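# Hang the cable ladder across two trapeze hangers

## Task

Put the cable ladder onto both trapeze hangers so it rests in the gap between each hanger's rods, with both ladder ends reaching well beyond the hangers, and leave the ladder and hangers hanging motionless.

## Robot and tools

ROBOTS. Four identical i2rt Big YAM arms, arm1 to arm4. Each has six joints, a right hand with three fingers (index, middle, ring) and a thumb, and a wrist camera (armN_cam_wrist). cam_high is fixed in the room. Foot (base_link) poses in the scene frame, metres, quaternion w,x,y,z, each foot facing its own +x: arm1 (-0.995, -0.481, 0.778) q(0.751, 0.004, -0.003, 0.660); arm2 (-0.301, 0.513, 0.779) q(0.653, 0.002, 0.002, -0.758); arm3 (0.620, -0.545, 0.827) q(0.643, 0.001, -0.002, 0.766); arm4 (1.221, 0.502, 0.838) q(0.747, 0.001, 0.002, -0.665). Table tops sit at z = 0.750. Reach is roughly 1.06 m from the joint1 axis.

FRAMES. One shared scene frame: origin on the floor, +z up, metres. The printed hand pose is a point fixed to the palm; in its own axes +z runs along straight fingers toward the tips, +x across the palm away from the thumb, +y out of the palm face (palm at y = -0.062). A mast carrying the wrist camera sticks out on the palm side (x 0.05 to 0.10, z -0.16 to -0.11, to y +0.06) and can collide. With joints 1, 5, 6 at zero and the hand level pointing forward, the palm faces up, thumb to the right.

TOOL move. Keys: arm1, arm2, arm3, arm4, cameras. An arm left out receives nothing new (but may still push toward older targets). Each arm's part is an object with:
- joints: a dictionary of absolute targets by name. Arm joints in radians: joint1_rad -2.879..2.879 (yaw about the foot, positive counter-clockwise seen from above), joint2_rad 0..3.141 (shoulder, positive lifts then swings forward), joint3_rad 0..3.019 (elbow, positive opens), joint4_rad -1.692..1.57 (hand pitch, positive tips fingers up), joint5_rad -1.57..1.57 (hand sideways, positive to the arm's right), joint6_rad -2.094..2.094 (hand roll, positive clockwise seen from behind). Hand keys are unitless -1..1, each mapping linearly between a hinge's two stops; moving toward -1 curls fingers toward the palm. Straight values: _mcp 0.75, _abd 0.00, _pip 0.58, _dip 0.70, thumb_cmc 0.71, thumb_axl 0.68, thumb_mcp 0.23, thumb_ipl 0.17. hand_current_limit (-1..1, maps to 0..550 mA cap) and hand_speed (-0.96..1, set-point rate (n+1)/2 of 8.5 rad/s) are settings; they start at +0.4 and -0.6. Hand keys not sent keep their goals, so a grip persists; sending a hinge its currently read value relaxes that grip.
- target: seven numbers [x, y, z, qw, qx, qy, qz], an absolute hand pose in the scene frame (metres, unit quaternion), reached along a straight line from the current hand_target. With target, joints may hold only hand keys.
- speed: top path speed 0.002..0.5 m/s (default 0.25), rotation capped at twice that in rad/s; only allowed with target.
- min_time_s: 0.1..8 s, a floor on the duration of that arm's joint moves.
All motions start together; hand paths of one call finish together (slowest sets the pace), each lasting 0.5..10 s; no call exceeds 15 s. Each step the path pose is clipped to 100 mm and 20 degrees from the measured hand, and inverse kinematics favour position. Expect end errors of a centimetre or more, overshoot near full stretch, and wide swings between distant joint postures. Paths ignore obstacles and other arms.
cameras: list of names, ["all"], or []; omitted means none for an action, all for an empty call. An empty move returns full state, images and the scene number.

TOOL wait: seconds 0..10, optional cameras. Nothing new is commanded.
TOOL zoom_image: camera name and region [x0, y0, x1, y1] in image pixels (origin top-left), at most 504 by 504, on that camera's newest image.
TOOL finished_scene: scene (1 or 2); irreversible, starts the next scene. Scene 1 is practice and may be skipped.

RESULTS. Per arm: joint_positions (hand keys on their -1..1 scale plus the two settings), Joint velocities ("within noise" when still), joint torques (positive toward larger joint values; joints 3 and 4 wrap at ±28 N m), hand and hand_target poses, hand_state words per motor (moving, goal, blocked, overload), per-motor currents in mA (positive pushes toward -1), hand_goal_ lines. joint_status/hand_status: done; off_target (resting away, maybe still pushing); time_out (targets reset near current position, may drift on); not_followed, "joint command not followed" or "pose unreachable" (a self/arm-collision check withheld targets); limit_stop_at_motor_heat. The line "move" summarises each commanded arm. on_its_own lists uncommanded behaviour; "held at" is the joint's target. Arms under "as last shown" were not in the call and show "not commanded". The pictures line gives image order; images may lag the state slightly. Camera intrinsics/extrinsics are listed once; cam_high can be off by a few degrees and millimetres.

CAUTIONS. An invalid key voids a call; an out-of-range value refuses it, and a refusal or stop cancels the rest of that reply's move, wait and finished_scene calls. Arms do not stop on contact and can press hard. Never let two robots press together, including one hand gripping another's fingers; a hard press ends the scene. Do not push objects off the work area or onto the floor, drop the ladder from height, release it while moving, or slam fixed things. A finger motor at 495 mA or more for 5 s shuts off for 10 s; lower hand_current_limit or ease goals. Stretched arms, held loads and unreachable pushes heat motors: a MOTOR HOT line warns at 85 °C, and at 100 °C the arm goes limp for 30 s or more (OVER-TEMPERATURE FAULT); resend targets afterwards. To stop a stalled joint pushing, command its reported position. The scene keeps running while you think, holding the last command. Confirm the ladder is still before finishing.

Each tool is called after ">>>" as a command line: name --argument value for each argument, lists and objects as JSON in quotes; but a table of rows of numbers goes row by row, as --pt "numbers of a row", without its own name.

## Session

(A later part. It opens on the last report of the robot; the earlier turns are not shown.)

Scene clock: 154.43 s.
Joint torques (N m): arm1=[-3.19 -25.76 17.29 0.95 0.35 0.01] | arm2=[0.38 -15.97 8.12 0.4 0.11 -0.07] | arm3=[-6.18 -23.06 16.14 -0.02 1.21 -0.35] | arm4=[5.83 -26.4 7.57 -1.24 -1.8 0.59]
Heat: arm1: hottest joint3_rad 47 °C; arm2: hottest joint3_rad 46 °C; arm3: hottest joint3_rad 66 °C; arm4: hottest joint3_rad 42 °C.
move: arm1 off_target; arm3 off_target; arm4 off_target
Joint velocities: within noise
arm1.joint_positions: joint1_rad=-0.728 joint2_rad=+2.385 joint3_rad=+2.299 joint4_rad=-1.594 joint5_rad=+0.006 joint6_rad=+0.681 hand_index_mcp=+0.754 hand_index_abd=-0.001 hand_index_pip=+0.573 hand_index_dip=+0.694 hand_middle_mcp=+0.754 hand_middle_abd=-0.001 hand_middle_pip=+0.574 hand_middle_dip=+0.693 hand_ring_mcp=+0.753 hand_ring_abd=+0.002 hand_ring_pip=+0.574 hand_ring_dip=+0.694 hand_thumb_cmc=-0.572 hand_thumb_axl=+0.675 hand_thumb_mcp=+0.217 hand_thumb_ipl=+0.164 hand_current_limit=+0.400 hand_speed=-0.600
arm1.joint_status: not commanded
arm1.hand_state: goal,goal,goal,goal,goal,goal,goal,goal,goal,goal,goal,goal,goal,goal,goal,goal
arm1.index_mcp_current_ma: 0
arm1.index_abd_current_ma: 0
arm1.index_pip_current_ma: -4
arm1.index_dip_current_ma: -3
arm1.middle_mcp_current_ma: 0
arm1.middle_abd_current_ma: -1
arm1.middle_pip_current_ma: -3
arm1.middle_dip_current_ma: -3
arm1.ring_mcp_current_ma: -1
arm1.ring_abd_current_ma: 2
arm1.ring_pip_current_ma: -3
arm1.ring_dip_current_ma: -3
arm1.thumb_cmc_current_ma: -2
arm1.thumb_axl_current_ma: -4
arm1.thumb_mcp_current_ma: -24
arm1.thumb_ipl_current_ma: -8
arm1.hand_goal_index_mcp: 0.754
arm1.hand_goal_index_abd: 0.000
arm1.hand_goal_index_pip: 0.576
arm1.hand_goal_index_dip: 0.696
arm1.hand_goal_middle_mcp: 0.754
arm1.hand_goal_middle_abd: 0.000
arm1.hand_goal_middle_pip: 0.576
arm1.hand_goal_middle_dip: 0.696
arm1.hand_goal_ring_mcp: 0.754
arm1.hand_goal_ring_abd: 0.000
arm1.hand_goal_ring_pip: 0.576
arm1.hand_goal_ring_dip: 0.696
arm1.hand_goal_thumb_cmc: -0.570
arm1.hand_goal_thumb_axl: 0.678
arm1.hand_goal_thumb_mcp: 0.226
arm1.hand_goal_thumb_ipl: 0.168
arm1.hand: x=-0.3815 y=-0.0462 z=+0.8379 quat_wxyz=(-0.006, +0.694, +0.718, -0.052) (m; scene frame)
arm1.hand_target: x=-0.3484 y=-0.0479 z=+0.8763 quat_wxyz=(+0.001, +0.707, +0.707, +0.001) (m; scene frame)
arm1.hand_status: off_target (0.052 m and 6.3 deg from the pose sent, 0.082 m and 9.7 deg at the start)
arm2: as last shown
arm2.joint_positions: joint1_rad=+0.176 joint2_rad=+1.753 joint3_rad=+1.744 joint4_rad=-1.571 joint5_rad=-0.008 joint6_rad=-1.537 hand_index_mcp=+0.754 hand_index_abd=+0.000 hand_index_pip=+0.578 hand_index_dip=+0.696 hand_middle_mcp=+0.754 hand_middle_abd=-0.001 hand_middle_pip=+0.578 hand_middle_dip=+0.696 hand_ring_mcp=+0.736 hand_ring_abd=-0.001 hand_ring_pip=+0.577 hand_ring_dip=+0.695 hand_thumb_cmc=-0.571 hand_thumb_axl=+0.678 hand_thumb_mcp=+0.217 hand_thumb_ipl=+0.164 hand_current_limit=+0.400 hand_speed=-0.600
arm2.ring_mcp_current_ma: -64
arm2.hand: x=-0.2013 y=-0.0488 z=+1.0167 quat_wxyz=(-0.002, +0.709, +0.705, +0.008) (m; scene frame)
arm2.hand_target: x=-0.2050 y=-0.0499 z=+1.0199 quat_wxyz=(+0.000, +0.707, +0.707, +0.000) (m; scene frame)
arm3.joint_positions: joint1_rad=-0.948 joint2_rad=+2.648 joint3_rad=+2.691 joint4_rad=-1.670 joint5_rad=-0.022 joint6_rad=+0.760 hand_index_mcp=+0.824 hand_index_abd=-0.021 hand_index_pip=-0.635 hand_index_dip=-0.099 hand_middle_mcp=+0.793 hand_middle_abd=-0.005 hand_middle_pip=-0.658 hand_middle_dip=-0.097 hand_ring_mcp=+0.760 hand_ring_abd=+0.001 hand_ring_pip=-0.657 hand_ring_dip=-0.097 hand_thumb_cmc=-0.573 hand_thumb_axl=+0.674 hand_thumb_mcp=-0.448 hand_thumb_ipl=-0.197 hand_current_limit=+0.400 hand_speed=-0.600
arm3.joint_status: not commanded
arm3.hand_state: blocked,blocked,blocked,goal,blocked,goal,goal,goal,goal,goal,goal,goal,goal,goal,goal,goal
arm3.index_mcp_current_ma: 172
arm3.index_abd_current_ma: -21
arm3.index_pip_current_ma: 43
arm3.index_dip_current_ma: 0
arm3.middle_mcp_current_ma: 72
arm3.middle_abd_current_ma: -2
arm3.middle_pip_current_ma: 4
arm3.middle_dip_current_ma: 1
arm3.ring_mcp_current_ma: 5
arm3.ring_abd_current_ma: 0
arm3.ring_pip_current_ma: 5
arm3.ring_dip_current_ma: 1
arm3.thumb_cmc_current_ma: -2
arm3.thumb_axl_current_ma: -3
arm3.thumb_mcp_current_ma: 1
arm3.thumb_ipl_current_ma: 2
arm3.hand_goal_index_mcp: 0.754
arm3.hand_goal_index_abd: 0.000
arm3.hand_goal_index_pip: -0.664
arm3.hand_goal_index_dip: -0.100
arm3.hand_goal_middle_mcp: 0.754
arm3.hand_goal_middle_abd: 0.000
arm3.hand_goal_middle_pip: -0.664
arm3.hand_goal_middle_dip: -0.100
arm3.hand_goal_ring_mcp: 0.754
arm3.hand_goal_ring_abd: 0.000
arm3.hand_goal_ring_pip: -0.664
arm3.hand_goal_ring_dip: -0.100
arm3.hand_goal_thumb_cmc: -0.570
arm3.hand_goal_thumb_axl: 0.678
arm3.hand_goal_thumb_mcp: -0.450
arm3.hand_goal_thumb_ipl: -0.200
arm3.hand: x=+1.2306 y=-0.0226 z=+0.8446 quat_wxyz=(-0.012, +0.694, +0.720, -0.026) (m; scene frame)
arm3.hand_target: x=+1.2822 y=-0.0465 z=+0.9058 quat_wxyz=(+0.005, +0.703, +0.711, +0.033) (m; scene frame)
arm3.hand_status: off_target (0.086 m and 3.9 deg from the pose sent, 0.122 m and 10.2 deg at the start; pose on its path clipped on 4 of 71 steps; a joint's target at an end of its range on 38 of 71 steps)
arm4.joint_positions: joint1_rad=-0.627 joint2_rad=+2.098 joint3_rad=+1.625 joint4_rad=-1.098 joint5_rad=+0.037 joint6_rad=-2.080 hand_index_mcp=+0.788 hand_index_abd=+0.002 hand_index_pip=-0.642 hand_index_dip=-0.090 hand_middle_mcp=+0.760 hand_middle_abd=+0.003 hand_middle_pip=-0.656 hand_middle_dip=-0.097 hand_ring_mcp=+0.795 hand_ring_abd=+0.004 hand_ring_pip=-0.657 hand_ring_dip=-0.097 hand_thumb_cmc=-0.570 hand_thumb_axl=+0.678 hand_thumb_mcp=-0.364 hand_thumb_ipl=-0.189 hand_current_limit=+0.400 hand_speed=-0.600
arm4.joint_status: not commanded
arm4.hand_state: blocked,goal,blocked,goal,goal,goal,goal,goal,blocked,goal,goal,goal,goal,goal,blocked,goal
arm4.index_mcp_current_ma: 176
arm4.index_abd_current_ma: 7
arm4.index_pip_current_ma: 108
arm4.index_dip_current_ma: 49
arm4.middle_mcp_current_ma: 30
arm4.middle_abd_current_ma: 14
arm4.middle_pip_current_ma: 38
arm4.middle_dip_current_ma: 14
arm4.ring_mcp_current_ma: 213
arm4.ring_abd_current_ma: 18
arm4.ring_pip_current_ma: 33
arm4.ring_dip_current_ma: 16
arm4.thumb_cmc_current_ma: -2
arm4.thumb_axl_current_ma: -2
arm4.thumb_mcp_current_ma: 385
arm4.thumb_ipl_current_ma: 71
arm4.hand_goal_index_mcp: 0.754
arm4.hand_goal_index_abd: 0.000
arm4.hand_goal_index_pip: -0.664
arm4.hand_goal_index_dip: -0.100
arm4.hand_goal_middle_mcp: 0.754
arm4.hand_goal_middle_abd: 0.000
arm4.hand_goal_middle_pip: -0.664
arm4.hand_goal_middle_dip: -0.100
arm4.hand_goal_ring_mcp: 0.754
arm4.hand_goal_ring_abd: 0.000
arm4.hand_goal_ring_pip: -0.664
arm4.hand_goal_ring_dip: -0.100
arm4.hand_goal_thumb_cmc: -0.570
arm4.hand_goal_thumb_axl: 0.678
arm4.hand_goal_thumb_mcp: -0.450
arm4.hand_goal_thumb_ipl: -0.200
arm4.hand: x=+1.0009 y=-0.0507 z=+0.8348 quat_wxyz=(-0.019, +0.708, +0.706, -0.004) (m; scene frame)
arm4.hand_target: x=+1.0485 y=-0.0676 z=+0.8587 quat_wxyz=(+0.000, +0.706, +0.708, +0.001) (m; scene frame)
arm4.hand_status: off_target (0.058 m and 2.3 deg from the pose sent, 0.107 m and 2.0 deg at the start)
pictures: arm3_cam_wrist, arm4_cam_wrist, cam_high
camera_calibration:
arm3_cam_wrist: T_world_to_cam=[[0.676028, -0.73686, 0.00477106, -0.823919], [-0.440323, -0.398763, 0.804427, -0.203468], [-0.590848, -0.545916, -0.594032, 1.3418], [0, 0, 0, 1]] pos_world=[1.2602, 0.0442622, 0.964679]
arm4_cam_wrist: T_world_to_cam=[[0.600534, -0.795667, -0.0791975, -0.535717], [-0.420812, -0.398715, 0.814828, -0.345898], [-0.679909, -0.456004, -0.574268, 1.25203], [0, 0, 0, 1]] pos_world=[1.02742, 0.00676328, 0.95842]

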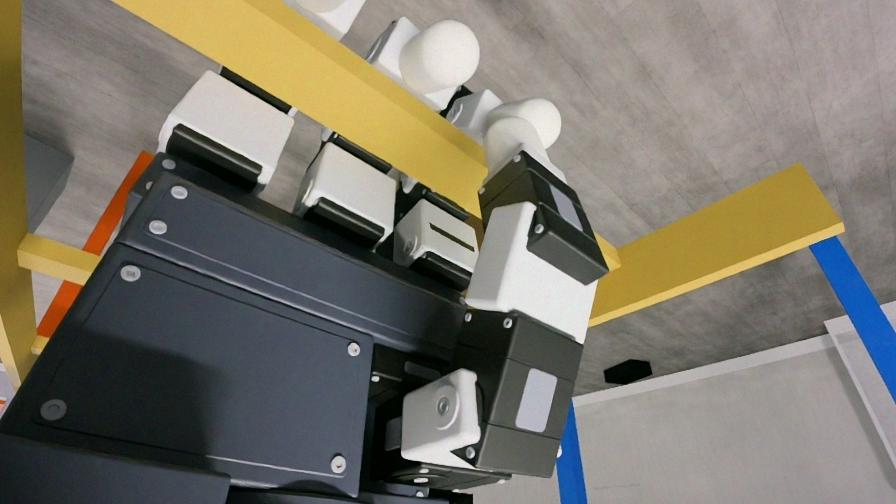

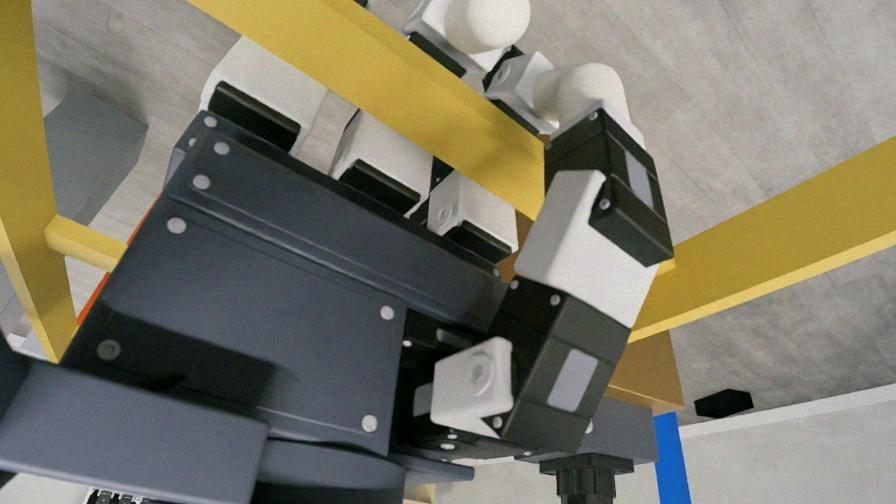

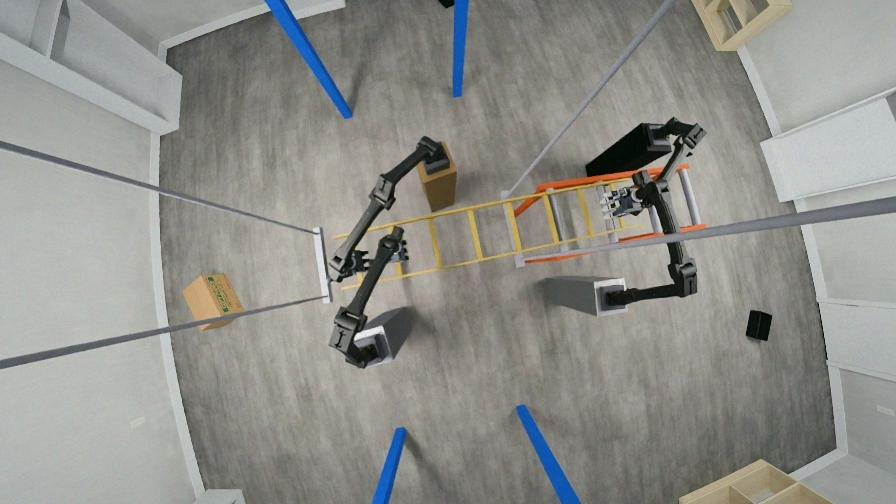

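>>> move --arm2 '{"target": [-0.10, -0.04, 1.08, 0, 0.7071, 0.7071, 0], "speed": 0.15}' --cameras '["cam_high"]'

>>> zoom_image --camera "cam_high" --region '[280, 180, 460, 330]'

Scene clock: 156.13 s.
Joint torques (N m): arm1=[-2.14 -25.76 15.79 0.57 0.45 -0.01] | arm2=[0.32 -15.62 11.19 -0.09 -0.18 0.16] | arm3=[-6.07 -23.12 16.06 -0.21 1.21 -0.31] | arm4=[5.71 -26.17 7.57 -1.24 -1.79 0.59]
Heat: arm1: hottest joint3_rad 48 °C; arm2: hottest joint3_rad 47 °C; arm3: hottest joint3_rad 66 °C; arm4: hottest joint3_rad 42 °C.
move: arm2 off_target
Joint velocities: within noise
arm1, arm3, arm4: as last shown
arm1.joint_positions: joint1_rad=-0.739 joint2_rad=+2.386 joint3_rad=+2.316 joint4_rad=-1.586 joint5_rad=+0.003 joint6_rad=+0.684 hand_index_mcp=+0.758 hand_index_abd=-0.001 hand_index_pip=+0.573 hand_index_dip=+0.694 hand_middle_mcp=+0.754 hand_middle_abd=-0.001 hand_middle_pip=+0.574 hand_middle_dip=+0.693 hand_ring_mcp=+0.753 hand_ring_abd=+0.002 hand_ring_pip=+0.574 hand_ring_dip=+0.694 hand_thumb_cmc=-0.571 hand_thumb_axl=+0.675 hand_thumb_mcp=+0.217 hand_thumb_ipl=+0.164 hand_current_limit=+0.400 hand_speed=-0.600
arm1.index_mcp_current_ma: 7
arm1.index_pip_current_ma: -3
arm1.ring_mcp_current_ma: -2
arm1.thumb_ipl_current_ma: -7
arm1.hand: x=-0.3721 y=-0.0479 z=+0.8446 quat_wxyz=(-0.006, +0.699, +0.714, -0.039) (m; scene frame)
arm1.hand_target: x=-0.3484 y=-0.0478 z=+0.8762 quat_wxyz=(+0.001, +0.707, +0.707, +0.001) (m; scene frame)
arm2.joint_positions: joint1_rad=+0.369 joint2_rad=+1.753 joint3_rad=+1.866 joint4_rad=-1.700 joint5_rad=-0.001 joint6_rad=-1.362 hand_index_mcp=+0.754 hand_index_abd=+0.000 hand_index_pip=+0.578 hand_index_dip=+0.696 hand_middle_mcp=+0.754 hand_middle_abd=-0.001 hand_middle_pip=+0.578 hand_middle_dip=+0.696 hand_ring_mcp=+0.749 hand_ring_abd=-0.001 hand_ring_pip=+0.577 hand_ring_dip=+0.695 hand_thumb_cmc=-0.571 hand_thumb_axl=+0.678 hand_thumb_mcp=+0.217 hand_thumb_ipl=+0.164 hand_current_limit=+0.400 hand_speed=-0.600
arm2.joint_status: not commanded
arm2.hand_state: goal,goal,goal,goal,goal,goal,goal,goal,goal,goal,goal,goal,goal,goal,goal,goal
arm2.index_mcp_current_ma: 0
arm2.index_abd_current_ma: 1
arm2.index_pip_current_ma: 4
arm2.index_dip_current_ma: 0
arm2.middle_mcp_current_ma: 0
arm2.middle_abd_current_ma: -2
arm2.middle_pip_current_ma: 4
arm2.middle_dip_current_ma: -1
arm2.ring_mcp_current_ma: -15
arm2.ring_abd_current_ma: -3
arm2.ring_pip_current_ma: 2
arm2.ring_dip_current_ma: -2
arm2.thumb_cmc_current_ma: -1
arm2.thumb_axl_current_ma: -1
arm2.thumb_mcp_current_ma: -38
arm2.thumb_ipl_current_ma: -14
arm2.hand_goal_index_mcp: 0.754
arm2.hand_goal_index_abd: 0.000
arm2.hand_goal_index_pip: 0.576
arm2.hand_goal_index_dip: 0.696
arm2.hand_goal_middle_mcp: 0.754
arm2.hand_goal_middle_abd: 0.000
arm2.hand_goal_middle_pip: 0.576
arm2.hand_goal_middle_dip: 0.696
arm2.hand_goal_ring_mcp: 0.754
arm2.hand_goal_ring_abd: 0.000
arm2.hand_goal_ring_pip: 0.576
arm2.hand_goal_ring_dip: 0.696
arm2.hand_goal_thumb_cmc: -0.570
arm2.hand_goal_thumb_axl: 0.678
arm2.hand_goal_thumb_mcp: 0.226
arm2.hand_goal_thumb_ipl: 0.168
arm2.hand: x=-0.1007 y=-0.0307 z=+1.0625 quat_wxyz=(-0.008, +0.703, +0.711, +0.007) (m; scene frame)
arm2.hand_target: x=-0.1002 y=-0.0392 z=+1.0795 quat_wxyz=(+0.007, +0.707, +0.707, -0.003) (m; scene frame)
arm2.hand_status: off_target (0.020 m and 1.4 deg from the pose sent, 0.120 m and 1.0 deg at the start; a joint's target at an end of its range on 22 of 46 steps)
arm3.joint_positions: joint1_rad=-0.948 joint2_rad=+2.649 joint3_rad=+2.692 joint4_rad=-1.670 joint5_rad=-0.022 joint6_rad=+0.760 hand_index_mcp=+0.824 hand_index_abd=-0.021 hand_index_pip=-0.635 hand_index_dip=-0.099 hand_middle_mcp=+0.793 hand_middle_abd=-0.005 hand_middle_pip=-0.658 hand_middle_dip=-0.097 hand_ring_mcp=+0.760 hand_ring_abd=+0.001 hand_ring_pip=-0.657 hand_ring_dip=-0.097 hand_thumb_cmc=-0.573 hand_thumb_axl=+0.674 hand_thumb_mcp=-0.448 hand_thumb_ipl=-0.197 hand_current_limit=+0.400 hand_speed=-0.600
arm3.hand: x=+1.2312 y=-0.0229 z=+0.8444 quat_wxyz=(-0.012, +0.694, +0.719, -0.026) (m; scene frame)
arm3.hand_target: x=+1.2824 y=-0.0467 z=+0.9057 quat_wxyz=(+0.005, +0.703, +0.711, +0.033) (m; scene frame)
arm4.joint_positions: joint1_rad=-0.626 joint2_rad=+2.098 joint3_rad=+1.625 joint4_rad=-1.098 joint5_rad=+0.037 joint6_rad=-2.079 hand_index_mcp=+0.788 hand_index_abd=+0.002 hand_index_pip=-0.642 hand_index_dip=-0.090 hand_middle_mcp=+0.760 hand_middle_abd=+0.003 hand_middle_pip=-0.656 hand_middle_dip=-0.097 hand_ring_mcp=+0.795 hand_ring_abd=+0.004 hand_ring_pip=-0.657 hand_ring_dip=-0.097 hand_thumb_cmc=-0.570 hand_thumb_axl=+0.678 hand_thumb_mcp=-0.364 hand_thumb_ipl=-0.189 hand_current_limit=+0.400 hand_speed=-0.600
arm4.ring_mcp_current_ma: 214
arm4.hand: x=+1.0013 y=-0.0510 z=+0.8348 quat_wxyz=(-0.019, +0.708, +0.706, -0.004) (m; scene frame)
arm4.hand_target: x=+1.0484 y=-0.0676 z=+0.8587 quat_wxyz=(+0.000, +0.706, +0.708, +0.001) (m; scene frame)
pictures: cam_high

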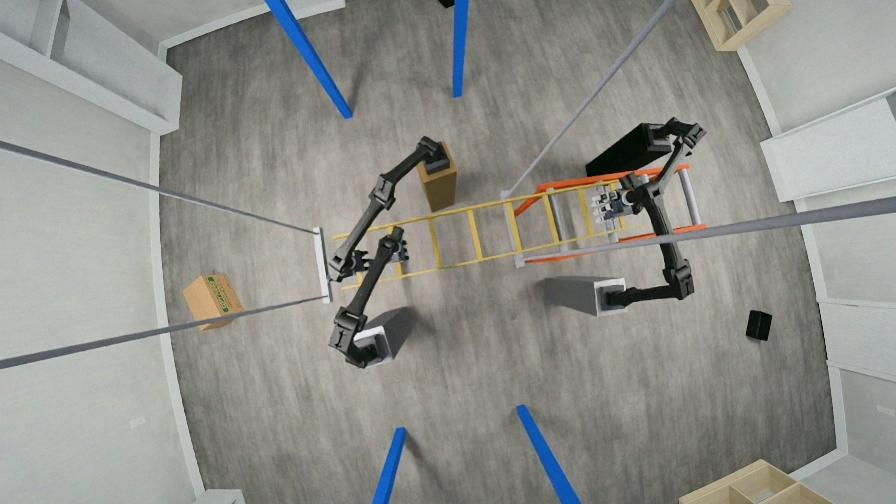

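Scaled by 2.800 from the camera's 896x504 image, which has a finer 1280x720 frame.

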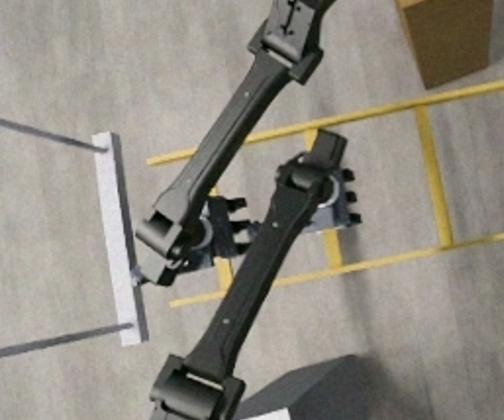

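>>> move --arm3 '{"target": [1.285, -0.04, 0.935, 0, 0.7071, 0.7071, 0], "speed": 0.06}' --arm4 '{"target": [1.05, -0.07, 0.90, 0, 0.7071, 0.7071, 0], "speed": 0.06}' --cameras '["cam_high", "arm4_cam_wrist", "arm3_cam_wrist"]'

Scene clock: 158.00 s.
Joint torques (N m): arm1=[-1.32 -25.29 15.79 0.51 0.36 -0.03] | arm2=[0.5 -15.33 11.14 -0.14 -0.16 0.13] | arm3=[-5.6 -24.82 14.34 -0.14 1.19 -0.3] | arm4=[5.66 -26.29 10.63 -2.54 -1.87 0.5]
Heat: arm1: hottest joint3_rad 48 °C; arm2: hottest joint3_rad 47 °C; arm3: hottest joint3_rad 66 °C; arm4: hottest joint3_rad 42 °C.
move: arm3 off_target; arm4 off_target
Joint velocities: within noise
arm1, arm2: as last shown
arm1.joint_positions: joint1_rad=-0.743 joint2_rad=+2.386 joint3_rad=+2.316 joint4_rad=-1.585 joint5_rad=+0.005 joint6_rad=+0.684 hand_index_mcp=+0.754 hand_index_abd=-0.001 hand_index_pip=+0.573 hand_index_dip=+0.694 hand_middle_mcp=+0.755 hand_middle_abd=-0.001 hand_middle_pip=+0.574 hand_middle_dip=+0.693 hand_ring_mcp=+0.753 hand_ring_abd=+0.002 hand_ring_pip=+0.574 hand_ring_dip=+0.694 hand_thumb_cmc=-0.571 hand_thumb_axl=+0.675 hand_thumb_mcp=+0.217 hand_thumb_ipl=+0.164 hand_current_limit=+0.400 hand_speed=-0.600
arm1.index_mcp_current_ma: 0
arm1.middle_mcp_current_ma: 1
arm1.hand: x=-0.3699 y=-0.0507 z=+0.8448 quat_wxyz=(-0.005, +0.701, +0.712, -0.039) (m; scene frame)
arm1.hand_target: x=-0.3483 y=-0.0480 z=+0.8761 quat_wxyz=(+0.001, +0.707, +0.707, +0.000) (m; scene frame)
arm3.joint_positions: joint1_rad=-0.948 joint2_rad=+2.626 joint3_rad=+2.691 joint4_rad=-1.670 joint5_rad=-0.021 joint6_rad=+0.759 hand_index_mcp=+0.823 hand_index_abd=-0.014 hand_index_pip=-0.635 hand_index_dip=-0.099 hand_middle_mcp=+0.793 hand_middle_abd=-0.003 hand_middle_pip=-0.658 hand_middle_dip=-0.097 hand_ring_mcp=+0.762 hand_ring_abd=+0.001 hand_ring_pip=-0.657 hand_ring_dip=-0.097 hand_thumb_cmc=-0.573 hand_thumb_axl=+0.673 hand_thumb_mcp=-0.448 hand_thumb_ipl=-0.197 hand_current_limit=+0.400 hand_speed=-0.600
arm3.joint_status: not commanded
arm3.hand_state: blocked,goal,blocked,goal,blocked,goal,goal,goal,goal,goal,goal,goal,goal,goal,goal,goal
arm3.index_mcp_current_ma: 170
arm3.index_abd_current_ma: -12
arm3.index_pip_current_ma: 43
arm3.index_dip_current_ma: 0
arm3.middle_mcp_current_ma: 72
arm3.middle_abd_current_ma: -1
arm3.middle_pip_current_ma: 4
arm3.middle_dip_current_ma: 1
arm3.ring_mcp_current_ma: 7
arm3.ring_abd_current_ma: 0
arm3.ring_pip_current_ma: 5
arm3.ring_dip_current_ma: 1
arm3.thumb_cmc_current_ma: -2
arm3.thumb_axl_current_ma: -4
arm3.thumb_mcp_current_ma: 2
arm3.thumb_ipl_current_ma: 2
arm3.hand_goal_index_mcp: 0.754
arm3.hand_goal_index_abd: 0.000
arm3.hand_goal_index_pip: -0.664
arm3.hand_goal_index_dip: -0.100
arm3.hand_goal_middle_mcp: 0.754
arm3.hand_goal_middle_abd: 0.000
arm3.hand_goal_middle_pip: -0.664
arm3.hand_goal_middle_dip: -0.100
arm3.hand_goal_ring_mcp: 0.754
arm3.hand_goal_ring_abd: 0.000
arm3.hand_goal_ring_pip: -0.664
arm3.hand_goal_ring_dip: -0.100
arm3.hand_goal_thumb_cmc: -0.570
arm3.hand_goal_thumb_axl: 0.678
arm3.hand_goal_thumb_mcp: -0.450
arm3.hand_goal_thumb_ipl: -0.200
arm3.hand: x=+1.2328 y=-0.0215 z=+0.8620 quat_wxyz=(-0.012, +0.694, +0.720, -0.015) (m; scene frame)
arm3.hand_target: x=+1.2781 y=-0.0457 z=+0.9347 quat_wxyz=(+0.006, +0.701, +0.712, +0.045) (m; scene frame)
arm3.hand_status: off_target (0.092 m and 3.1 deg from the pose sent, 0.107 m and 3.9 deg at the start; a joint's target at an end of its range on 35 of 39 steps)
arm4.joint_positions: joint1_rad=-0.625 joint2_rad=+2.057 joint3_rad=+1.631 joint4_rad=-1.151 joint5_rad=+0.039 joint6_rad=-2.069 hand_index_mcp=+0.788 hand_index_abd=+0.002 hand_index_pip=-0.642 hand_index_dip=-0.090 hand_middle_mcp=+0.778 hand_middle_abd=+0.002 hand_middle_pip=-0.649 hand_middle_dip=-0.096 hand_ring_mcp=+0.807 hand_ring_abd=+0.010 hand_ring_pip=-0.639 hand_ring_dip=-0.095 hand_thumb_cmc=-0.570 hand_thumb_axl=+0.678 hand_thumb_mcp=-0.364 hand_thumb_ipl=-0.189 hand_current_limit=+0.400 hand_speed=-0.600
arm4.joint_status: not commanded
arm4.hand_state: blocked,goal,blocked,goal,blocked,goal,goal,goal,blocked,goal,blocked,goal,goal,goal,blocked,goal
arm4.index_mcp_current_ma: 177
arm4.index_abd_current_ma: 7
arm4.index_pip_current_ma: 108
arm4.index_dip_current_ma: 48
arm4.middle_mcp_current_ma: 127
arm4.middle_abd_current_ma: 7
arm4.middle_pip_current_ma: 74
arm4.middle_dip_current_ma: 17
arm4.ring_mcp_current_ma: 278
arm4.ring_abd_current_ma: 42
arm4.ring_pip_current_ma: 123
arm4.ring_dip_current_ma: 25
arm4.thumb_cmc_current_ma: -2
arm4.thumb_axl_current_ma: -2
arm4.thumb_mcp_current_ma: 385
arm4.thumb_ipl_current_ma: 72
arm4.hand_goal_index_mcp: 0.754
arm4.hand_goal_index_abd: 0.000
arm4.hand_goal_index_pip: -0.664
arm4.hand_goal_index_dip: -0.100
arm4.hand_goal_middle_mcp: 0.754
arm4.hand_goal_middle_abd: 0.000
arm4.hand_goal_middle_pip: -0.664
arm4.hand_goal_middle_dip: -0.100
arm4.hand_goal_ring_mcp: 0.754
arm4.hand_goal_ring_abd: 0.000
arm4.hand_goal_ring_pip: -0.664
arm4.hand_goal_ring_dip: -0.100
arm4.hand_goal_thumb_cmc: -0.570
arm4.hand_goal_thumb_axl: 0.678
arm4.hand_goal_thumb_mcp: -0.450
arm4.hand_goal_thumb_ipl: -0.200
arm4.hand: x=+1.0041 y=-0.0469 z=+0.8611 quat_wxyz=(-0.021, +0.711, +0.703, -0.002) (m; scene frame)
arm4.hand_target: x=+1.0488 y=-0.0672 z=+0.8984 quat_wxyz=(+0.001, +0.707, +0.708, +0.000) (m; scene frame)
arm4.hand_status: off_target (0.064 m and 2.5 deg from the pose sent, 0.084 m and 2.3 deg at the start)
pictures: arm3_cam_wrist, arm4_cam_wrist, cam_high
camera_calibration:
arm3_cam_wrist: T_world_to_cam=[[0.676518, -0.736411, 0.00468118, -0.825208], [-0.453037, -0.411163, 0.791014, -0.189069], [-0.580586, -0.537256, -0.611781, 1.35686], [0, 0, 0, 1]] pos_world=[1.26039, 0.0435504, 0.98352]
arm4_cam_wrist: T_world_to_cam=[[0.593325, -0.800708, -0.0826568, -0.522551], [-0.42526, -0.398981, 0.812384, -0.357982], [-0.683461, -0.446858, -0.577235, 1.27761], [0, 0, 0, 1]] pos_world=[1.03101, 0.00967271, 0.985109]

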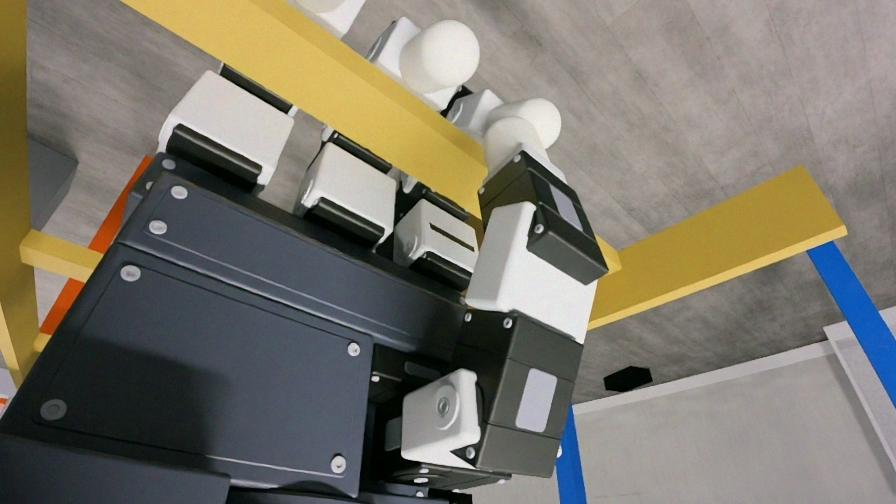

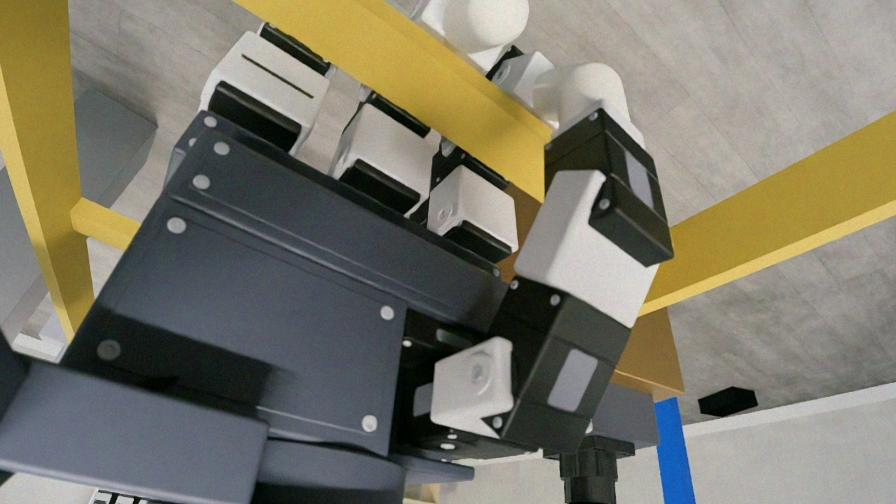

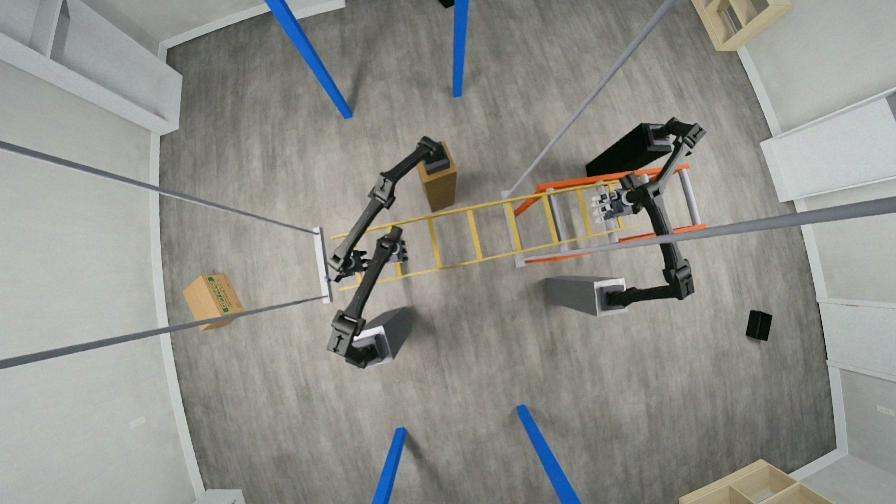

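>>> move --arm1 '{"target": [-0.33, -0.045, 0.875, 0, 0.7071, 0.7071, 0], "speed": 0.06}' --arm3 '{"target": [1.345, -0.045, 0.935, 0, 0.7071, 0.7071, 0], "speed": 0.06}' --arm4 '{"target": [1.115, -0.075, 0.90, 0, 0.7071, 0.7071, 0], "speed": 0.06}' --cameras '["cam_high"]'

>>> zoom_image --camera "cam_high" --region '[280, 180, 460, 330]'

Scene clock: 166.87 s.
Joint torques (N m): arm1=[-2.67 -25.05 16.39 1.58 0.69 -0.04] | arm2=[0.32 -15.5 11.12 -0.14 -0.16 0.15] | arm3=[-7.82 -22.95 16.59 -0.05 1.41 -0.61] | arm4=[0.56 -23.71 10.19 -0.59 -0.24 0.01]
Heat: arm1: hottest joint3_rad 49 °C; arm2: hottest joint3_rad 49 °C; arm3: hottest joint3_rad 65 °C; arm4: hottest joint3_rad 42 °C.
move: arm1 moving; arm3 moving; arm4 not_followed
Joint velocities: arm1=[0.015 0.005 -0.002 0.046 -0.022 0.007] | arm2=[within noise] | arm3=[within noise] | arm4=[within noise]
arm1.joint_positions: joint1_rad=-0.744 joint2_rad=+2.434 joint3_rad=+2.427 joint4_rad=-1.667 joint5_rad=-0.003 joint6_rad=+0.674 hand_index_mcp=+0.762 hand_index_abd=-0.001 hand_index_pip=+0.573 hand_index_dip=+0.694 hand_middle_mcp=+0.759 hand_middle_abd=-0.001 hand_middle_pip=+0.574 hand_middle_dip=+0.693 hand_ring_mcp=+0.761 hand_ring_abd=+0.001 hand_ring_pip=+0.574 hand_ring_dip=+0.694 hand_thumb_cmc=-0.571 hand_thumb_axl=+0.675 hand_thumb_mcp=+0.217 hand_thumb_ipl=+0.164 hand_current_limit=+0.400 hand_speed=-0.600
arm1.joint_status: not commanded
arm1.hand_state: goal,goal,goal,goal,goal,goal,goal,goal,goal,goal,goal,goal,goal,goal,goal,goal
arm1.index_mcp_current_ma: 16
arm1.index_abd_current_ma: 0
arm1.index_pip_current_ma: -3
arm1.index_dip_current_ma: -3
arm1.middle_mcp_current_ma: 9
arm1.middle_abd_current_ma: -1
arm1.middle_pip_current_ma: -3
arm1.middle_dip_current_ma: -3
arm1.ring_mcp_current_ma: 12
arm1.ring_abd_current_ma: 1
arm1.ring_pip_current_ma: -3
arm1.ring_dip_current_ma: -3
arm1.thumb_cmc_current_ma: -2
arm1.thumb_axl_current_ma: -4
arm1.thumb_mcp_current_ma: -24
arm1.thumb_ipl_current_ma: -7
arm1.hand_goal_index_mcp: 0.754
arm1.hand_goal_index_abd: 0.000
arm1.hand_goal_index_pip: 0.576
arm1.hand_goal_index_dip: 0.696
arm1.hand_goal_middle_mcp: 0.754
arm1.hand_goal_middle_abd: 0.000
arm1.hand_goal_middle_pip: 0.576
arm1.hand_goal_middle_dip: 0.696
arm1.hand_goal_ring_mcp: 0.754
arm1.hand_goal_ring_abd: 0.000
arm1.hand_goal_ring_pip: 0.576
arm1.hand_goal_ring_dip: 0.696
arm1.hand_goal_thumb_cmc: -0.570
arm1.hand_goal_thumb_axl: 0.678
arm1.hand_goal_thumb_mcp: 0.226
arm1.hand_goal_thumb_ipl: 0.168
arm1.hand: x=-0.3659 y=-0.0457 z=+0.8521 quat_wxyz=(-0.010, +0.697, +0.715, -0.048) (m; scene frame)
arm1.hand_target: x=-0.3330 y=-0.0476 z=+0.8765 quat_wxyz=(+0.001, +0.707, +0.707, +0.000) (m; scene frame)
arm1.hand_status: moving (0.043 m and 5.8 deg from the pose sent, 0.050 m and 4.6 deg at the start)
arm2: as last shown
arm3.joint_positions: joint1_rad=-0.935 joint2_rad=+2.710 joint3_rad=+2.808 joint4_rad=-1.670 joint5_rad=-0.028 joint6_rad=+0.768 hand_index_mcp=+0.812 hand_index_abd=-0.002 hand_index_pip=-0.632 hand_index_dip=-0.093 hand_middle_mcp=+0.786 hand_middle_abd=-0.001 hand_middle_pip=-0.652 hand_middle_dip=-0.097 hand_ring_mcp=+0.762 hand_ring_abd=+0.001 hand_ring_pip=-0.651 hand_ring_dip=-0.097 hand_thumb_cmc=-0.574 hand_thumb_axl=+0.672 hand_thumb_mcp=-0.442 hand_thumb_ipl=-0.198 hand_current_limit=+0.400 hand_speed=-0.600
arm3.joint_status: not commanded
arm3.hand_state: blocked,goal,blocked,goal,blocked,goal,goal,goal,goal,goal,goal,goal,goal,goal,goal,goal
arm3.index_mcp_current_ma: 130
arm3.index_abd_current_ma: -1
arm3.index_pip_current_ma: 48
arm3.index_dip_current_ma: 5
arm3.middle_mcp_current_ma: 54
arm3.middle_abd_current_ma: 0
arm3.middle_pip_current_ma: 11
arm3.middle_dip_current_ma: 1
arm3.ring_mcp_current_ma: 7
arm3.ring_abd_current_ma: 0
arm3.ring_pip_current_ma: 13
arm3.ring_dip_current_ma: 1
arm3.thumb_cmc_current_ma: -2
arm3.thumb_axl_current_ma: -5
arm3.thumb_mcp_current_ma: 8
arm3.thumb_ipl_current_ma: 1
arm3.hand_goal_index_mcp: 0.754
arm3.hand_goal_index_abd: 0.000
arm3.hand_goal_index_pip: -0.664
arm3.hand_goal_index_dip: -0.100
arm3.hand_goal_middle_mcp: 0.754
arm3.hand_goal_middle_abd: 0.000
arm3.hand_goal_middle_pip: -0.664
arm3.hand_goal_middle_dip: -0.100
arm3.hand_goal_ring_mcp: 0.754
arm3.hand_goal_ring_abd: 0.000
arm3.hand_goal_ring_pip: -0.664
arm3.hand_goal_ring_dip: -0.100
arm3.hand_goal_thumb_cmc: -0.570
arm3.hand_goal_thumb_axl: 0.678
arm3.hand_goal_thumb_mcp: -0.450
arm3.hand_goal_thumb_ipl: -0.200
arm3.hand: x=+1.2360 y=-0.0009 z=+0.8444 quat_wxyz=(-0.015, +0.692, +0.722, +0.001) (m; scene frame)
arm3.hand_target: x=+1.2990 y=-0.0390 z=+0.9064 quat_wxyz=(+0.007, +0.697, +0.714, +0.060) (m; scene frame)
arm3.hand_status: moving (0.148 m and 3.0 deg from the pose sent, 0.136 m and 3.1 deg at the start; pose on its path clipped on 174 of 185 steps; a joint's target at an end of its range on 181 of 185 steps)
arm4.joint_positions: joint1_rad=-0.630 joint2_rad=+2.070 joint3_rad=+1.609 joint4_rad=-1.131 joint5_rad=+0.048 joint6_rad=-2.071 hand_index_mcp=+0.788 hand_index_abd=+0.002 hand_index_pip=-0.642 hand_index_dip=-0.090 hand_middle_mcp=+0.758 hand_middle_abd=+0.002 hand_middle_pip=-0.649 hand_middle_dip=-0.096 hand_ring_mcp=+0.802 hand_ring_abd=+0.014 hand_ring_pip=-0.633 hand_ring_dip=-0.096 hand_thumb_cmc=-0.570 hand_thumb_axl=+0.678 hand_thumb_mcp=-0.364 hand_thumb_ipl=-0.189 hand_current_limit=+0.400 hand_speed=-0.600
arm4.joint_status: not commanded
arm4.hand_state: blocked,goal,blocked,goal,goal,goal,goal,goal,blocked,goal,blocked,goal,goal,goal,blocked,goal
arm4.index_mcp_current_ma: 178
arm4.index_abd_current_ma: 7
arm4.index_pip_current_ma: 108
arm4.index_dip_current_ma: 47
arm4.middle_mcp_current_ma: 19
arm4.middle_abd_current_ma: 6
arm4.middle_pip_current_ma: 74
arm4.middle_dip_current_ma: 17
arm4.ring_mcp_current_ma: 253
arm4.ring_abd_current_ma: 59
arm4.ring_pip_current_ma: 154
arm4.ring_dip_current_ma: 21
arm4.thumb_cmc_current_ma: -2
arm4.thumb_axl_current_ma: -2
arm4.thumb_mcp_current_ma: 385
arm4.thumb_ipl_current_ma: 72
arm4.hand_goal_index_mcp: 0.754
arm4.hand_goal_index_abd: 0.000
arm4.hand_goal_index_pip: -0.664
arm4.hand_goal_index_dip: -0.100
arm4.hand_goal_middle_mcp: 0.754
arm4.hand_goal_middle_abd: 0.000
arm4.hand_goal_middle_pip: -0.664
arm4.hand_goal_middle_dip: -0.100
arm4.hand_goal_ring_mcp: 0.754
arm4.hand_goal_ring_abd: 0.000
arm4.hand_goal_ring_pip: -0.664
arm4.hand_goal_ring_dip: -0.100
arm4.hand_goal_thumb_cmc: -0.570
arm4.hand_goal_thumb_axl: 0.678
arm4.hand_goal_thumb_mcp: -0.450
arm4.hand_goal_thumb_ipl: -0.200
arm4.on_its_own: joint1_rad is held at -0.622, not at its first target -0.556; joint4_rad is held at -1.146, not at its first target -1.209; joint5_rad is held at +0.045, not at its first target -0.003; joint6_rad is held at -2.063, not at its first target -2.013
arm4.hand: x=+1.0030 y=-0.0399 z=+0.8453 quat_wxyz=(-0.028, +0.712, +0.702, +0.005) (m; scene frame)
arm4.hand_target: x=+1.0049 y=-0.0481 z=+0.8605 quat_wxyz=(-0.023, +0.711, +0.702, -0.005) (m; scene frame)
arm4.hand_status: not_followed (0.129 m and 3.3 deg from the pose sent, 0.121 m and 2.5 deg at the start; pose on its path clipped on 166 of 185 steps)
pictures: cam_high
led back after a hold (arm3 arm): the arm was led back toward your command in small steps, so it may still be short of it.
led back after a hold (arm4 arm): the arm was led back toward your command in small steps, so it may still be short of it.
pose unreachable (arm3 arm): on one or more control steps of this call this arm could not follow its commanded pose, so it was not sent that pose on those steps. It may still have moved: this result reports where it is.
cause: moving toward the commanded pose would bring a part of the arm too close to another arm (the arm4 arm, along the way the arms are being sent, or toward where that arm still pushes).
pose unreachable (arm4 arm): on one or more control steps of this call this arm could not follow its commanded pose, so it was not sent that pose on those steps. On the call's last step it was still not sent that pose. It may still have moved: this result reports where it is.
cause: moving toward the commanded pose would bring a part of the arm too close to another arm (this arm's hand and a part of the arm3 arm, 56 mm apart when this arm was first held).

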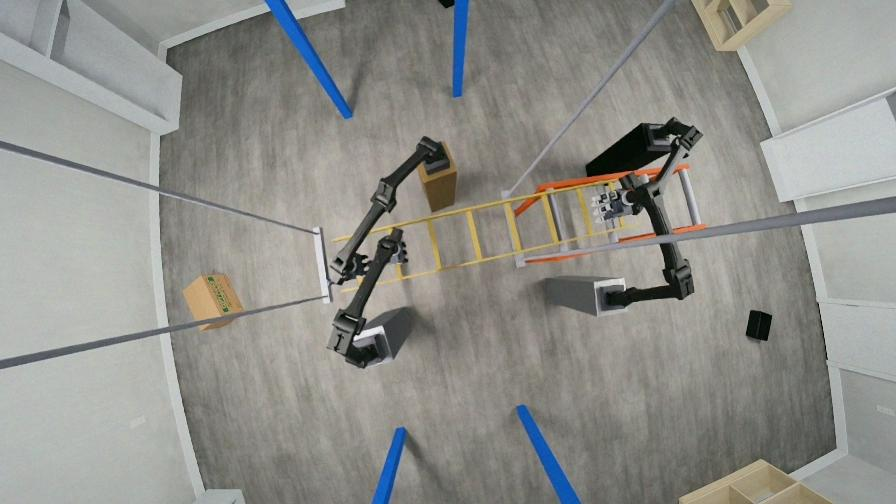

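Scaled by 2.800 from the camera's 896x504 image, which has a finer 1280x720 frame.

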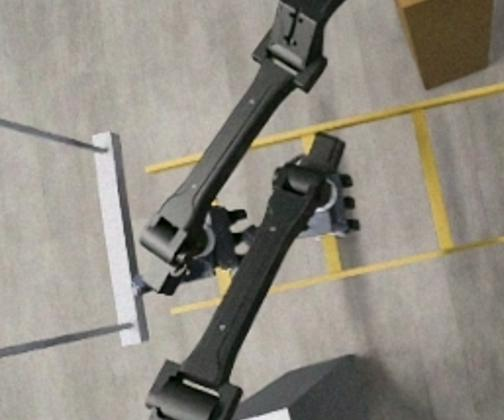

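>>> move --cameras '["cam_high", "arm4_cam_wrist", "arm3_cam_wrist"]'

Scene clock: 167.77 s.
Joint torques (N m): arm1=[-2.55 -24.88 16.47 1.62 0.7 -0.04] | arm2=[0.56 -15.33 11.11 -0.18 -0.17 0.15] | arm3=[-7.94 -23.36 16.4 0.03 1.38 -0.6] | arm4=[0.26 -23.71 10.15 -0.65 -0.26 0.02]
Heat: arm1: hottest joint3_rad 49 °C; arm2: hottest joint3_rad 49 °C; arm3: hottest joint3_rad 66 °C; arm4: hottest joint3_rad 41 °C.
Joint velocities: within noise
arm1.joint_positions: joint1_rad=-0.744 joint2_rad=+2.434 joint3_rad=+2.427 joint4_rad=-1.666 joint5_rad=-0.003 joint6_rad=+0.674 hand_index_mcp=+0.762 hand_index_abd=-0.001 hand_index_pip=+0.573 hand_index_dip=+0.694 hand_middle_mcp=+0.759 hand_middle_abd=-0.001 hand_middle_pip=+0.574 hand_middle_dip=+0.693 hand_ring_mcp=+0.761 hand_ring_abd=+0.001 hand_ring_pip=+0.574 hand_ring_dip=+0.694 hand_thumb_cmc=-0.571 hand_thumb_axl=+0.675 hand_thumb_mcp=+0.217 hand_thumb_ipl=+0.164 hand_current_limit=+0.400 hand_speed=-0.600
arm1.joint_status: not commanded
arm1.hand_state: goal,goal,goal,goal,goal,goal,goal,goal,goal,goal,goal,goal,goal,goal,goal,goal
arm1.index_mcp_current_ma: 16
arm1.index_abd_current_ma: 0
arm1.index_pip_current_ma: -3
arm1.index_dip_current_ma: -3
arm1.middle_mcp_current_ma: 9
arm1.middle_abd_current_ma: -1
arm1.middle_pip_current_ma: -3
arm1.middle_dip_current_ma: -3
arm1.ring_mcp_current_ma: 12
arm1.ring_abd_current_ma: 1
arm1.ring_pip_current_ma: -3
arm1.ring_dip_current_ma: -3
arm1.thumb_cmc_current_ma: -2
arm1.thumb_axl_current_ma: -4
arm1.thumb_mcp_current_ma: -24
arm1.thumb_ipl_current_ma: -7
arm1.hand_goal_index_mcp: 0.754
arm1.hand_goal_index_abd: 0.000
arm1.hand_goal_index_pip: 0.576
arm1.hand_goal_index_dip: 0.696
arm1.hand_goal_middle_mcp: 0.754
arm1.hand_goal_middle_abd: 0.000
arm1.hand_goal_middle_pip: 0.576
arm1.hand_goal_middle_dip: 0.696
arm1.hand_goal_ring_mcp: 0.754
arm1.hand_goal_ring_abd: 0.000
arm1.hand_goal_ring_pip: 0.576
arm1.hand_goal_ring_dip: 0.696
arm1.hand_goal_thumb_cmc: -0.570
arm1.hand_goal_thumb_axl: 0.678
arm1.hand_goal_thumb_mcp: 0.226
arm1.hand_goal_thumb_ipl: 0.168
arm1.hand: x=-0.3658 y=-0.0456 z=+0.8521 quat_wxyz=(-0.010, +0.697, +0.715, -0.048) (m; scene frame)
arm1.hand_target: x=-0.3330 y=-0.0476 z=+0.8765 quat_wxyz=(+0.001, +0.707, +0.707, +0.000) (m; scene frame)
arm1.hand_status: off_target (0.043 m and 5.8 deg from the pose sent, 0.050 m and 4.6 deg at the start)
arm2.joint_positions: joint1_rad=+0.369 joint2_rad=+1.753 joint3_rad=+1.866 joint4_rad=-1.700 joint5_rad=-0.001 joint6_rad=-1.362 hand_index_mcp=+0.754 hand_index_abd=+0.000 hand_index_pip=+0.578 hand_index_dip=+0.696 hand_middle_mcp=+0.754 hand_middle_abd=-0.001 hand_middle_pip=+0.578 hand_middle_dip=+0.696 hand_ring_mcp=+0.749 hand_ring_abd=-0.001 hand_ring_pip=+0.577 hand_ring_dip=+0.695 hand_thumb_cmc=-0.571 hand_thumb_axl=+0.678 hand_thumb_mcp=+0.217 hand_thumb_ipl=+0.164 hand_current_limit=+0.400 hand_speed=-0.600
arm2.joint_status: not commanded
arm2.hand_state: goal,goal,goal,goal,goal,goal,goal,goal,goal,goal,goal,goal,goal,goal,goal,goal
arm2.index_mcp_current_ma: 0
arm2.index_abd_current_ma: 1
arm2.index_pip_current_ma: 4
arm2.index_dip_current_ma: 0
arm2.middle_mcp_current_ma: 0
arm2.middle_abd_current_ma: -2
arm2.middle_pip_current_ma: 4
arm2.middle_dip_current_ma: -1
arm2.ring_mcp_current_ma: -15
arm2.ring_abd_current_ma: -3
arm2.ring_pip_current_ma: 2
arm2.ring_dip_current_ma: -2
arm2.thumb_cmc_current_ma: -1
arm2.thumb_axl_current_ma: -1
arm2.thumb_mcp_current_ma: -38
arm2.thumb_ipl_current_ma: -14
arm2.hand_goal_index_mcp: 0.754
arm2.hand_goal_index_abd: 0.000
arm2.hand_goal_index_pip: 0.576
arm2.hand_goal_index_dip: 0.696
arm2.hand_goal_middle_mcp: 0.754
arm2.hand_goal_middle_abd: 0.000
arm2.hand_goal_middle_pip: 0.576
arm2.hand_goal_middle_dip: 0.696
arm2.hand_goal_ring_mcp: 0.754
arm2.hand_goal_ring_abd: 0.000
arm2.hand_goal_ring_pip: 0.576
arm2.hand_goal_ring_dip: 0.696
arm2.hand_goal_thumb_cmc: -0.570
arm2.hand_goal_thumb_axl: 0.678
arm2.hand_goal_thumb_mcp: 0.226
arm2.hand_goal_thumb_ipl: 0.168
arm2.hand: x=-0.1007 y=-0.0307 z=+1.0625 quat_wxyz=(-0.008, +0.703, +0.711, +0.007) (m; scene frame)
arm2.hand_target: x=-0.1002 y=-0.0392 z=+1.0795 quat_wxyz=(+0.007, +0.707, +0.707, -0.003) (m; scene frame)
arm2.hand_status: not commanded
arm3.joint_positions: joint1_rad=-0.935 joint2_rad=+2.710 joint3_rad=+2.808 joint4_rad=-1.670 joint5_rad=-0.028 joint6_rad=+0.768 hand_index_mcp=+0.812 hand_index_abd=-0.002 hand_index_pip=-0.632 hand_index_dip=-0.093 hand_middle_mcp=+0.786 hand_middle_abd=-0.001 hand_middle_pip=-0.652 hand_middle_dip=-0.097 hand_ring_mcp=+0.762 hand_ring_abd=+0.001 hand_ring_pip=-0.651 hand_ring_dip=-0.097 hand_thumb_cmc=-0.574 hand_thumb_axl=+0.672 hand_thumb_mcp=-0.442 hand_thumb_ipl=-0.198 hand_current_limit=+0.400 hand_speed=-0.600
arm3.joint_status: not commanded
arm3.hand_state: blocked,goal,blocked,goal,blocked,goal,goal,goal,goal,goal,goal,goal,goal,goal,goal,goal
arm3.index_mcp_current_ma: 130
arm3.index_abd_current_ma: -1
arm3.index_pip_current_ma: 48
arm3.index_dip_current_ma: 5
arm3.middle_mcp_current_ma: 54
arm3.middle_abd_current_ma: 0
arm3.middle_pip_current_ma: 11
arm3.middle_dip_current_ma: 1
arm3.ring_mcp_current_ma: 6
arm3.ring_abd_current_ma: 0
arm3.ring_pip_current_ma: 13
arm3.ring_dip_current_ma: 1
arm3.thumb_cmc_current_ma: -2
arm3.thumb_axl_current_ma: -5
arm3.thumb_mcp_current_ma: 8
arm3.thumb_ipl_current_ma: 1
arm3.hand_goal_index_mcp: 0.754
arm3.hand_goal_index_abd: 0.000
arm3.hand_goal_index_pip: -0.664
arm3.hand_goal_index_dip: -0.100
arm3.hand_goal_middle_mcp: 0.754
arm3.hand_goal_middle_abd: 0.000
arm3.hand_goal_middle_pip: -0.664
arm3.hand_goal_middle_dip: -0.100
arm3.hand_goal_ring_mcp: 0.754
arm3.hand_goal_ring_abd: 0.000
arm3.hand_goal_ring_pip: -0.664
arm3.hand_goal_ring_dip: -0.100
arm3.hand_goal_thumb_cmc: -0.570
arm3.hand_goal_thumb_axl: 0.678
arm3.hand_goal_thumb_mcp: -0.450
arm3.hand_goal_thumb_ipl: -0.200
arm3.hand: x=+1.2360 y=-0.0010 z=+0.8441 quat_wxyz=(-0.015, +0.692, +0.722, +0.001) (m; scene frame)
arm3.hand_target: x=+1.2989 y=-0.0390 z=+0.9062 quat_wxyz=(+0.007, +0.697, +0.714, +0.060) (m; scene frame)
arm3.hand_status: off_target (0.149 m and 3.0 deg from the pose sent, 0.136 m and 3.1 deg at the start; pose on its path clipped on 174 of 185 steps; a joint's target at an end of its range on 181 of 185 steps)
arm4.joint_positions: joint1_rad=-0.630 joint2_rad=+2.070 joint3_rad=+1.609 joint4_rad=-1.131 joint5_rad=+0.048 joint6_rad=-2.071 hand_index_mcp=+0.788 hand_index_abd=+0.002 hand_index_pip=-0.642 hand_index_dip=-0.090 hand_middle_mcp=+0.758 hand_middle_abd=+0.002 hand_middle_pip=-0.649 hand_middle_dip=-0.096 hand_ring_mcp=+0.802 hand_ring_abd=+0.014 hand_ring_pip=-0.633 hand_ring_dip=-0.096 hand_thumb_cmc=-0.570 hand_thumb_axl=+0.678 hand_thumb_mcp=-0.364 hand_thumb_ipl=-0.189 hand_current_limit=+0.400 hand_speed=-0.600
arm4.joint_status: not commanded
arm4.hand_state: blocked,goal,blocked,goal,goal,goal,goal,goal,blocked,goal,blocked,goal,goal,goal,blocked,goal
arm4.index_mcp_current_ma: 178
arm4.index_abd_current_ma: 7
arm4.index_pip_current_ma: 108
arm4.index_dip_current_ma: 47
arm4.middle_mcp_current_ma: 19
arm4.middle_abd_current_ma: 6
arm4.middle_pip_current_ma: 74
arm4.middle_dip_current_ma: 17
arm4.ring_mcp_current_ma: 253
arm4.ring_abd_current_ma: 59
arm4.ring_pip_current_ma: 154
arm4.ring_dip_current_ma: 21
arm4.thumb_cmc_current_ma: -2
arm4.thumb_axl_current_ma: -2
arm4.thumb_mcp_current_ma: 385
arm4.thumb_ipl_current_ma: 72
arm4.hand_goal_index_mcp: 0.754
arm4.hand_goal_index_abd: 0.000
arm4.hand_goal_index_pip: -0.664
arm4.hand_goal_index_dip: -0.100
arm4.hand_goal_middle_mcp: 0.754
arm4.hand_goal_middle_abd: 0.000
arm4.hand_goal_middle_pip: -0.664
arm4.hand_goal_middle_dip: -0.100
arm4.hand_goal_ring_mcp: 0.754
arm4.hand_goal_ring_abd: 0.000
arm4.hand_goal_ring_pip: -0.664
arm4.hand_goal_ring_dip: -0.100
arm4.hand_goal_thumb_cmc: -0.570
arm4.hand_goal_thumb_axl: 0.678
arm4.hand_goal_thumb_mcp: -0.450
arm4.hand_goal_thumb_ipl: -0.200
arm4.on_its_own: joint1_rad is held at -0.622, not at its first target -0.556; joint4_rad is held at -1.146, not at its first target -1.209; joint5_rad is held at +0.045, not at its first target -0.003; joint6_rad is held at -2.063, not at its first target -2.013
arm4.hand: x=+1.0030 y=-0.0399 z=+0.8453 quat_wxyz=(-0.028, +0.712, +0.702, +0.005) (m; scene frame)
arm4.hand_target: x=+1.0049 y=-0.0481 z=+0.8605 quat_wxyz=(-0.023, +0.712, +0.702, -0.005) (m; scene frame)
arm4.hand_status: off_target (0.129 m and 3.3 deg from the pose sent, 0.121 m and 2.5 deg at the start; pose on its path clipped on 166 of 185 steps)
pictures: arm3_cam_wrist, arm4_cam_wrist, cam_high
camera_calibration:
arm3_cam_wrist: T_world_to_cam=[[0.679755, -0.733429, -0.00385231, -0.808872], [-0.464858, -0.434889, 0.771219, -0.133708], [-0.56731, -0.522449, -0.636559, 1.36325], [0, 0, 0, 1]] pos_world=[1.26106, 0.0608283, 0.967788]
arm4_cam_wrist: T_world_to_cam=[[0.590985, -0.800773, -0.0974668, -0.50267], [-0.426391, -0.412657, 0.804925, -0.335912], [-0.684782, -0.43414, -0.585316, 1.27962], [0, 0, 0, 1]] pos_world=[1.0301, 0.0143928, 0.970372]

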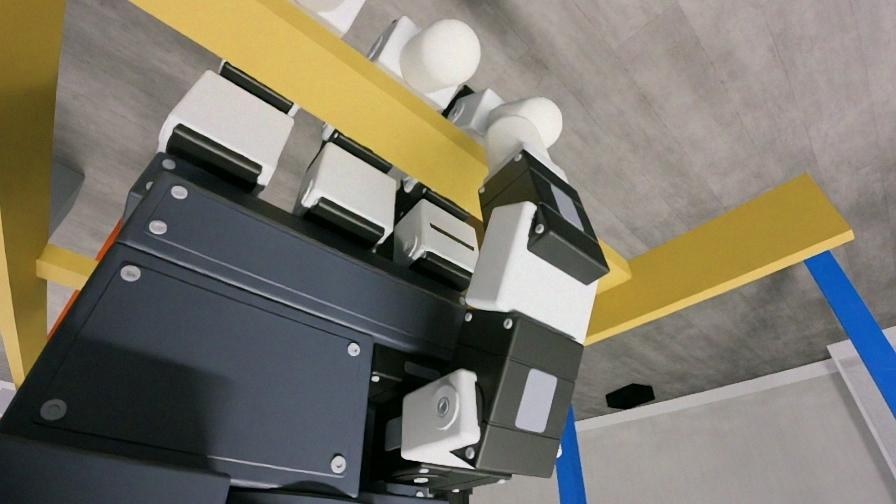

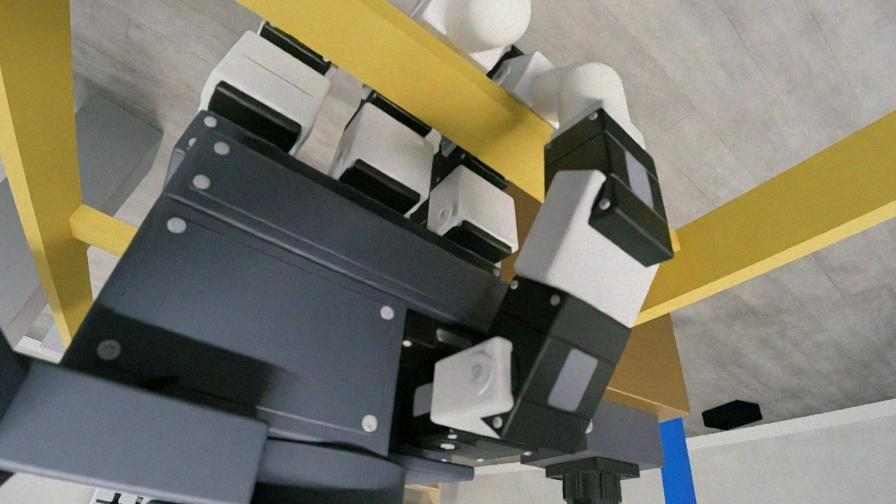

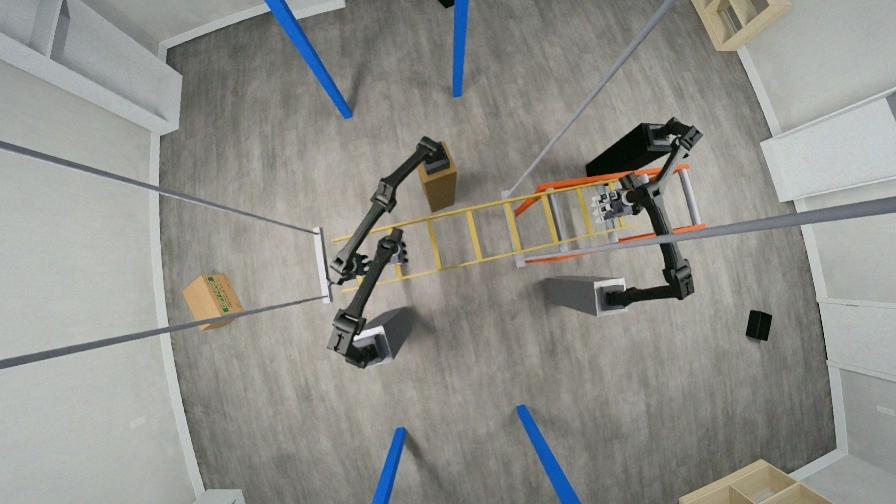

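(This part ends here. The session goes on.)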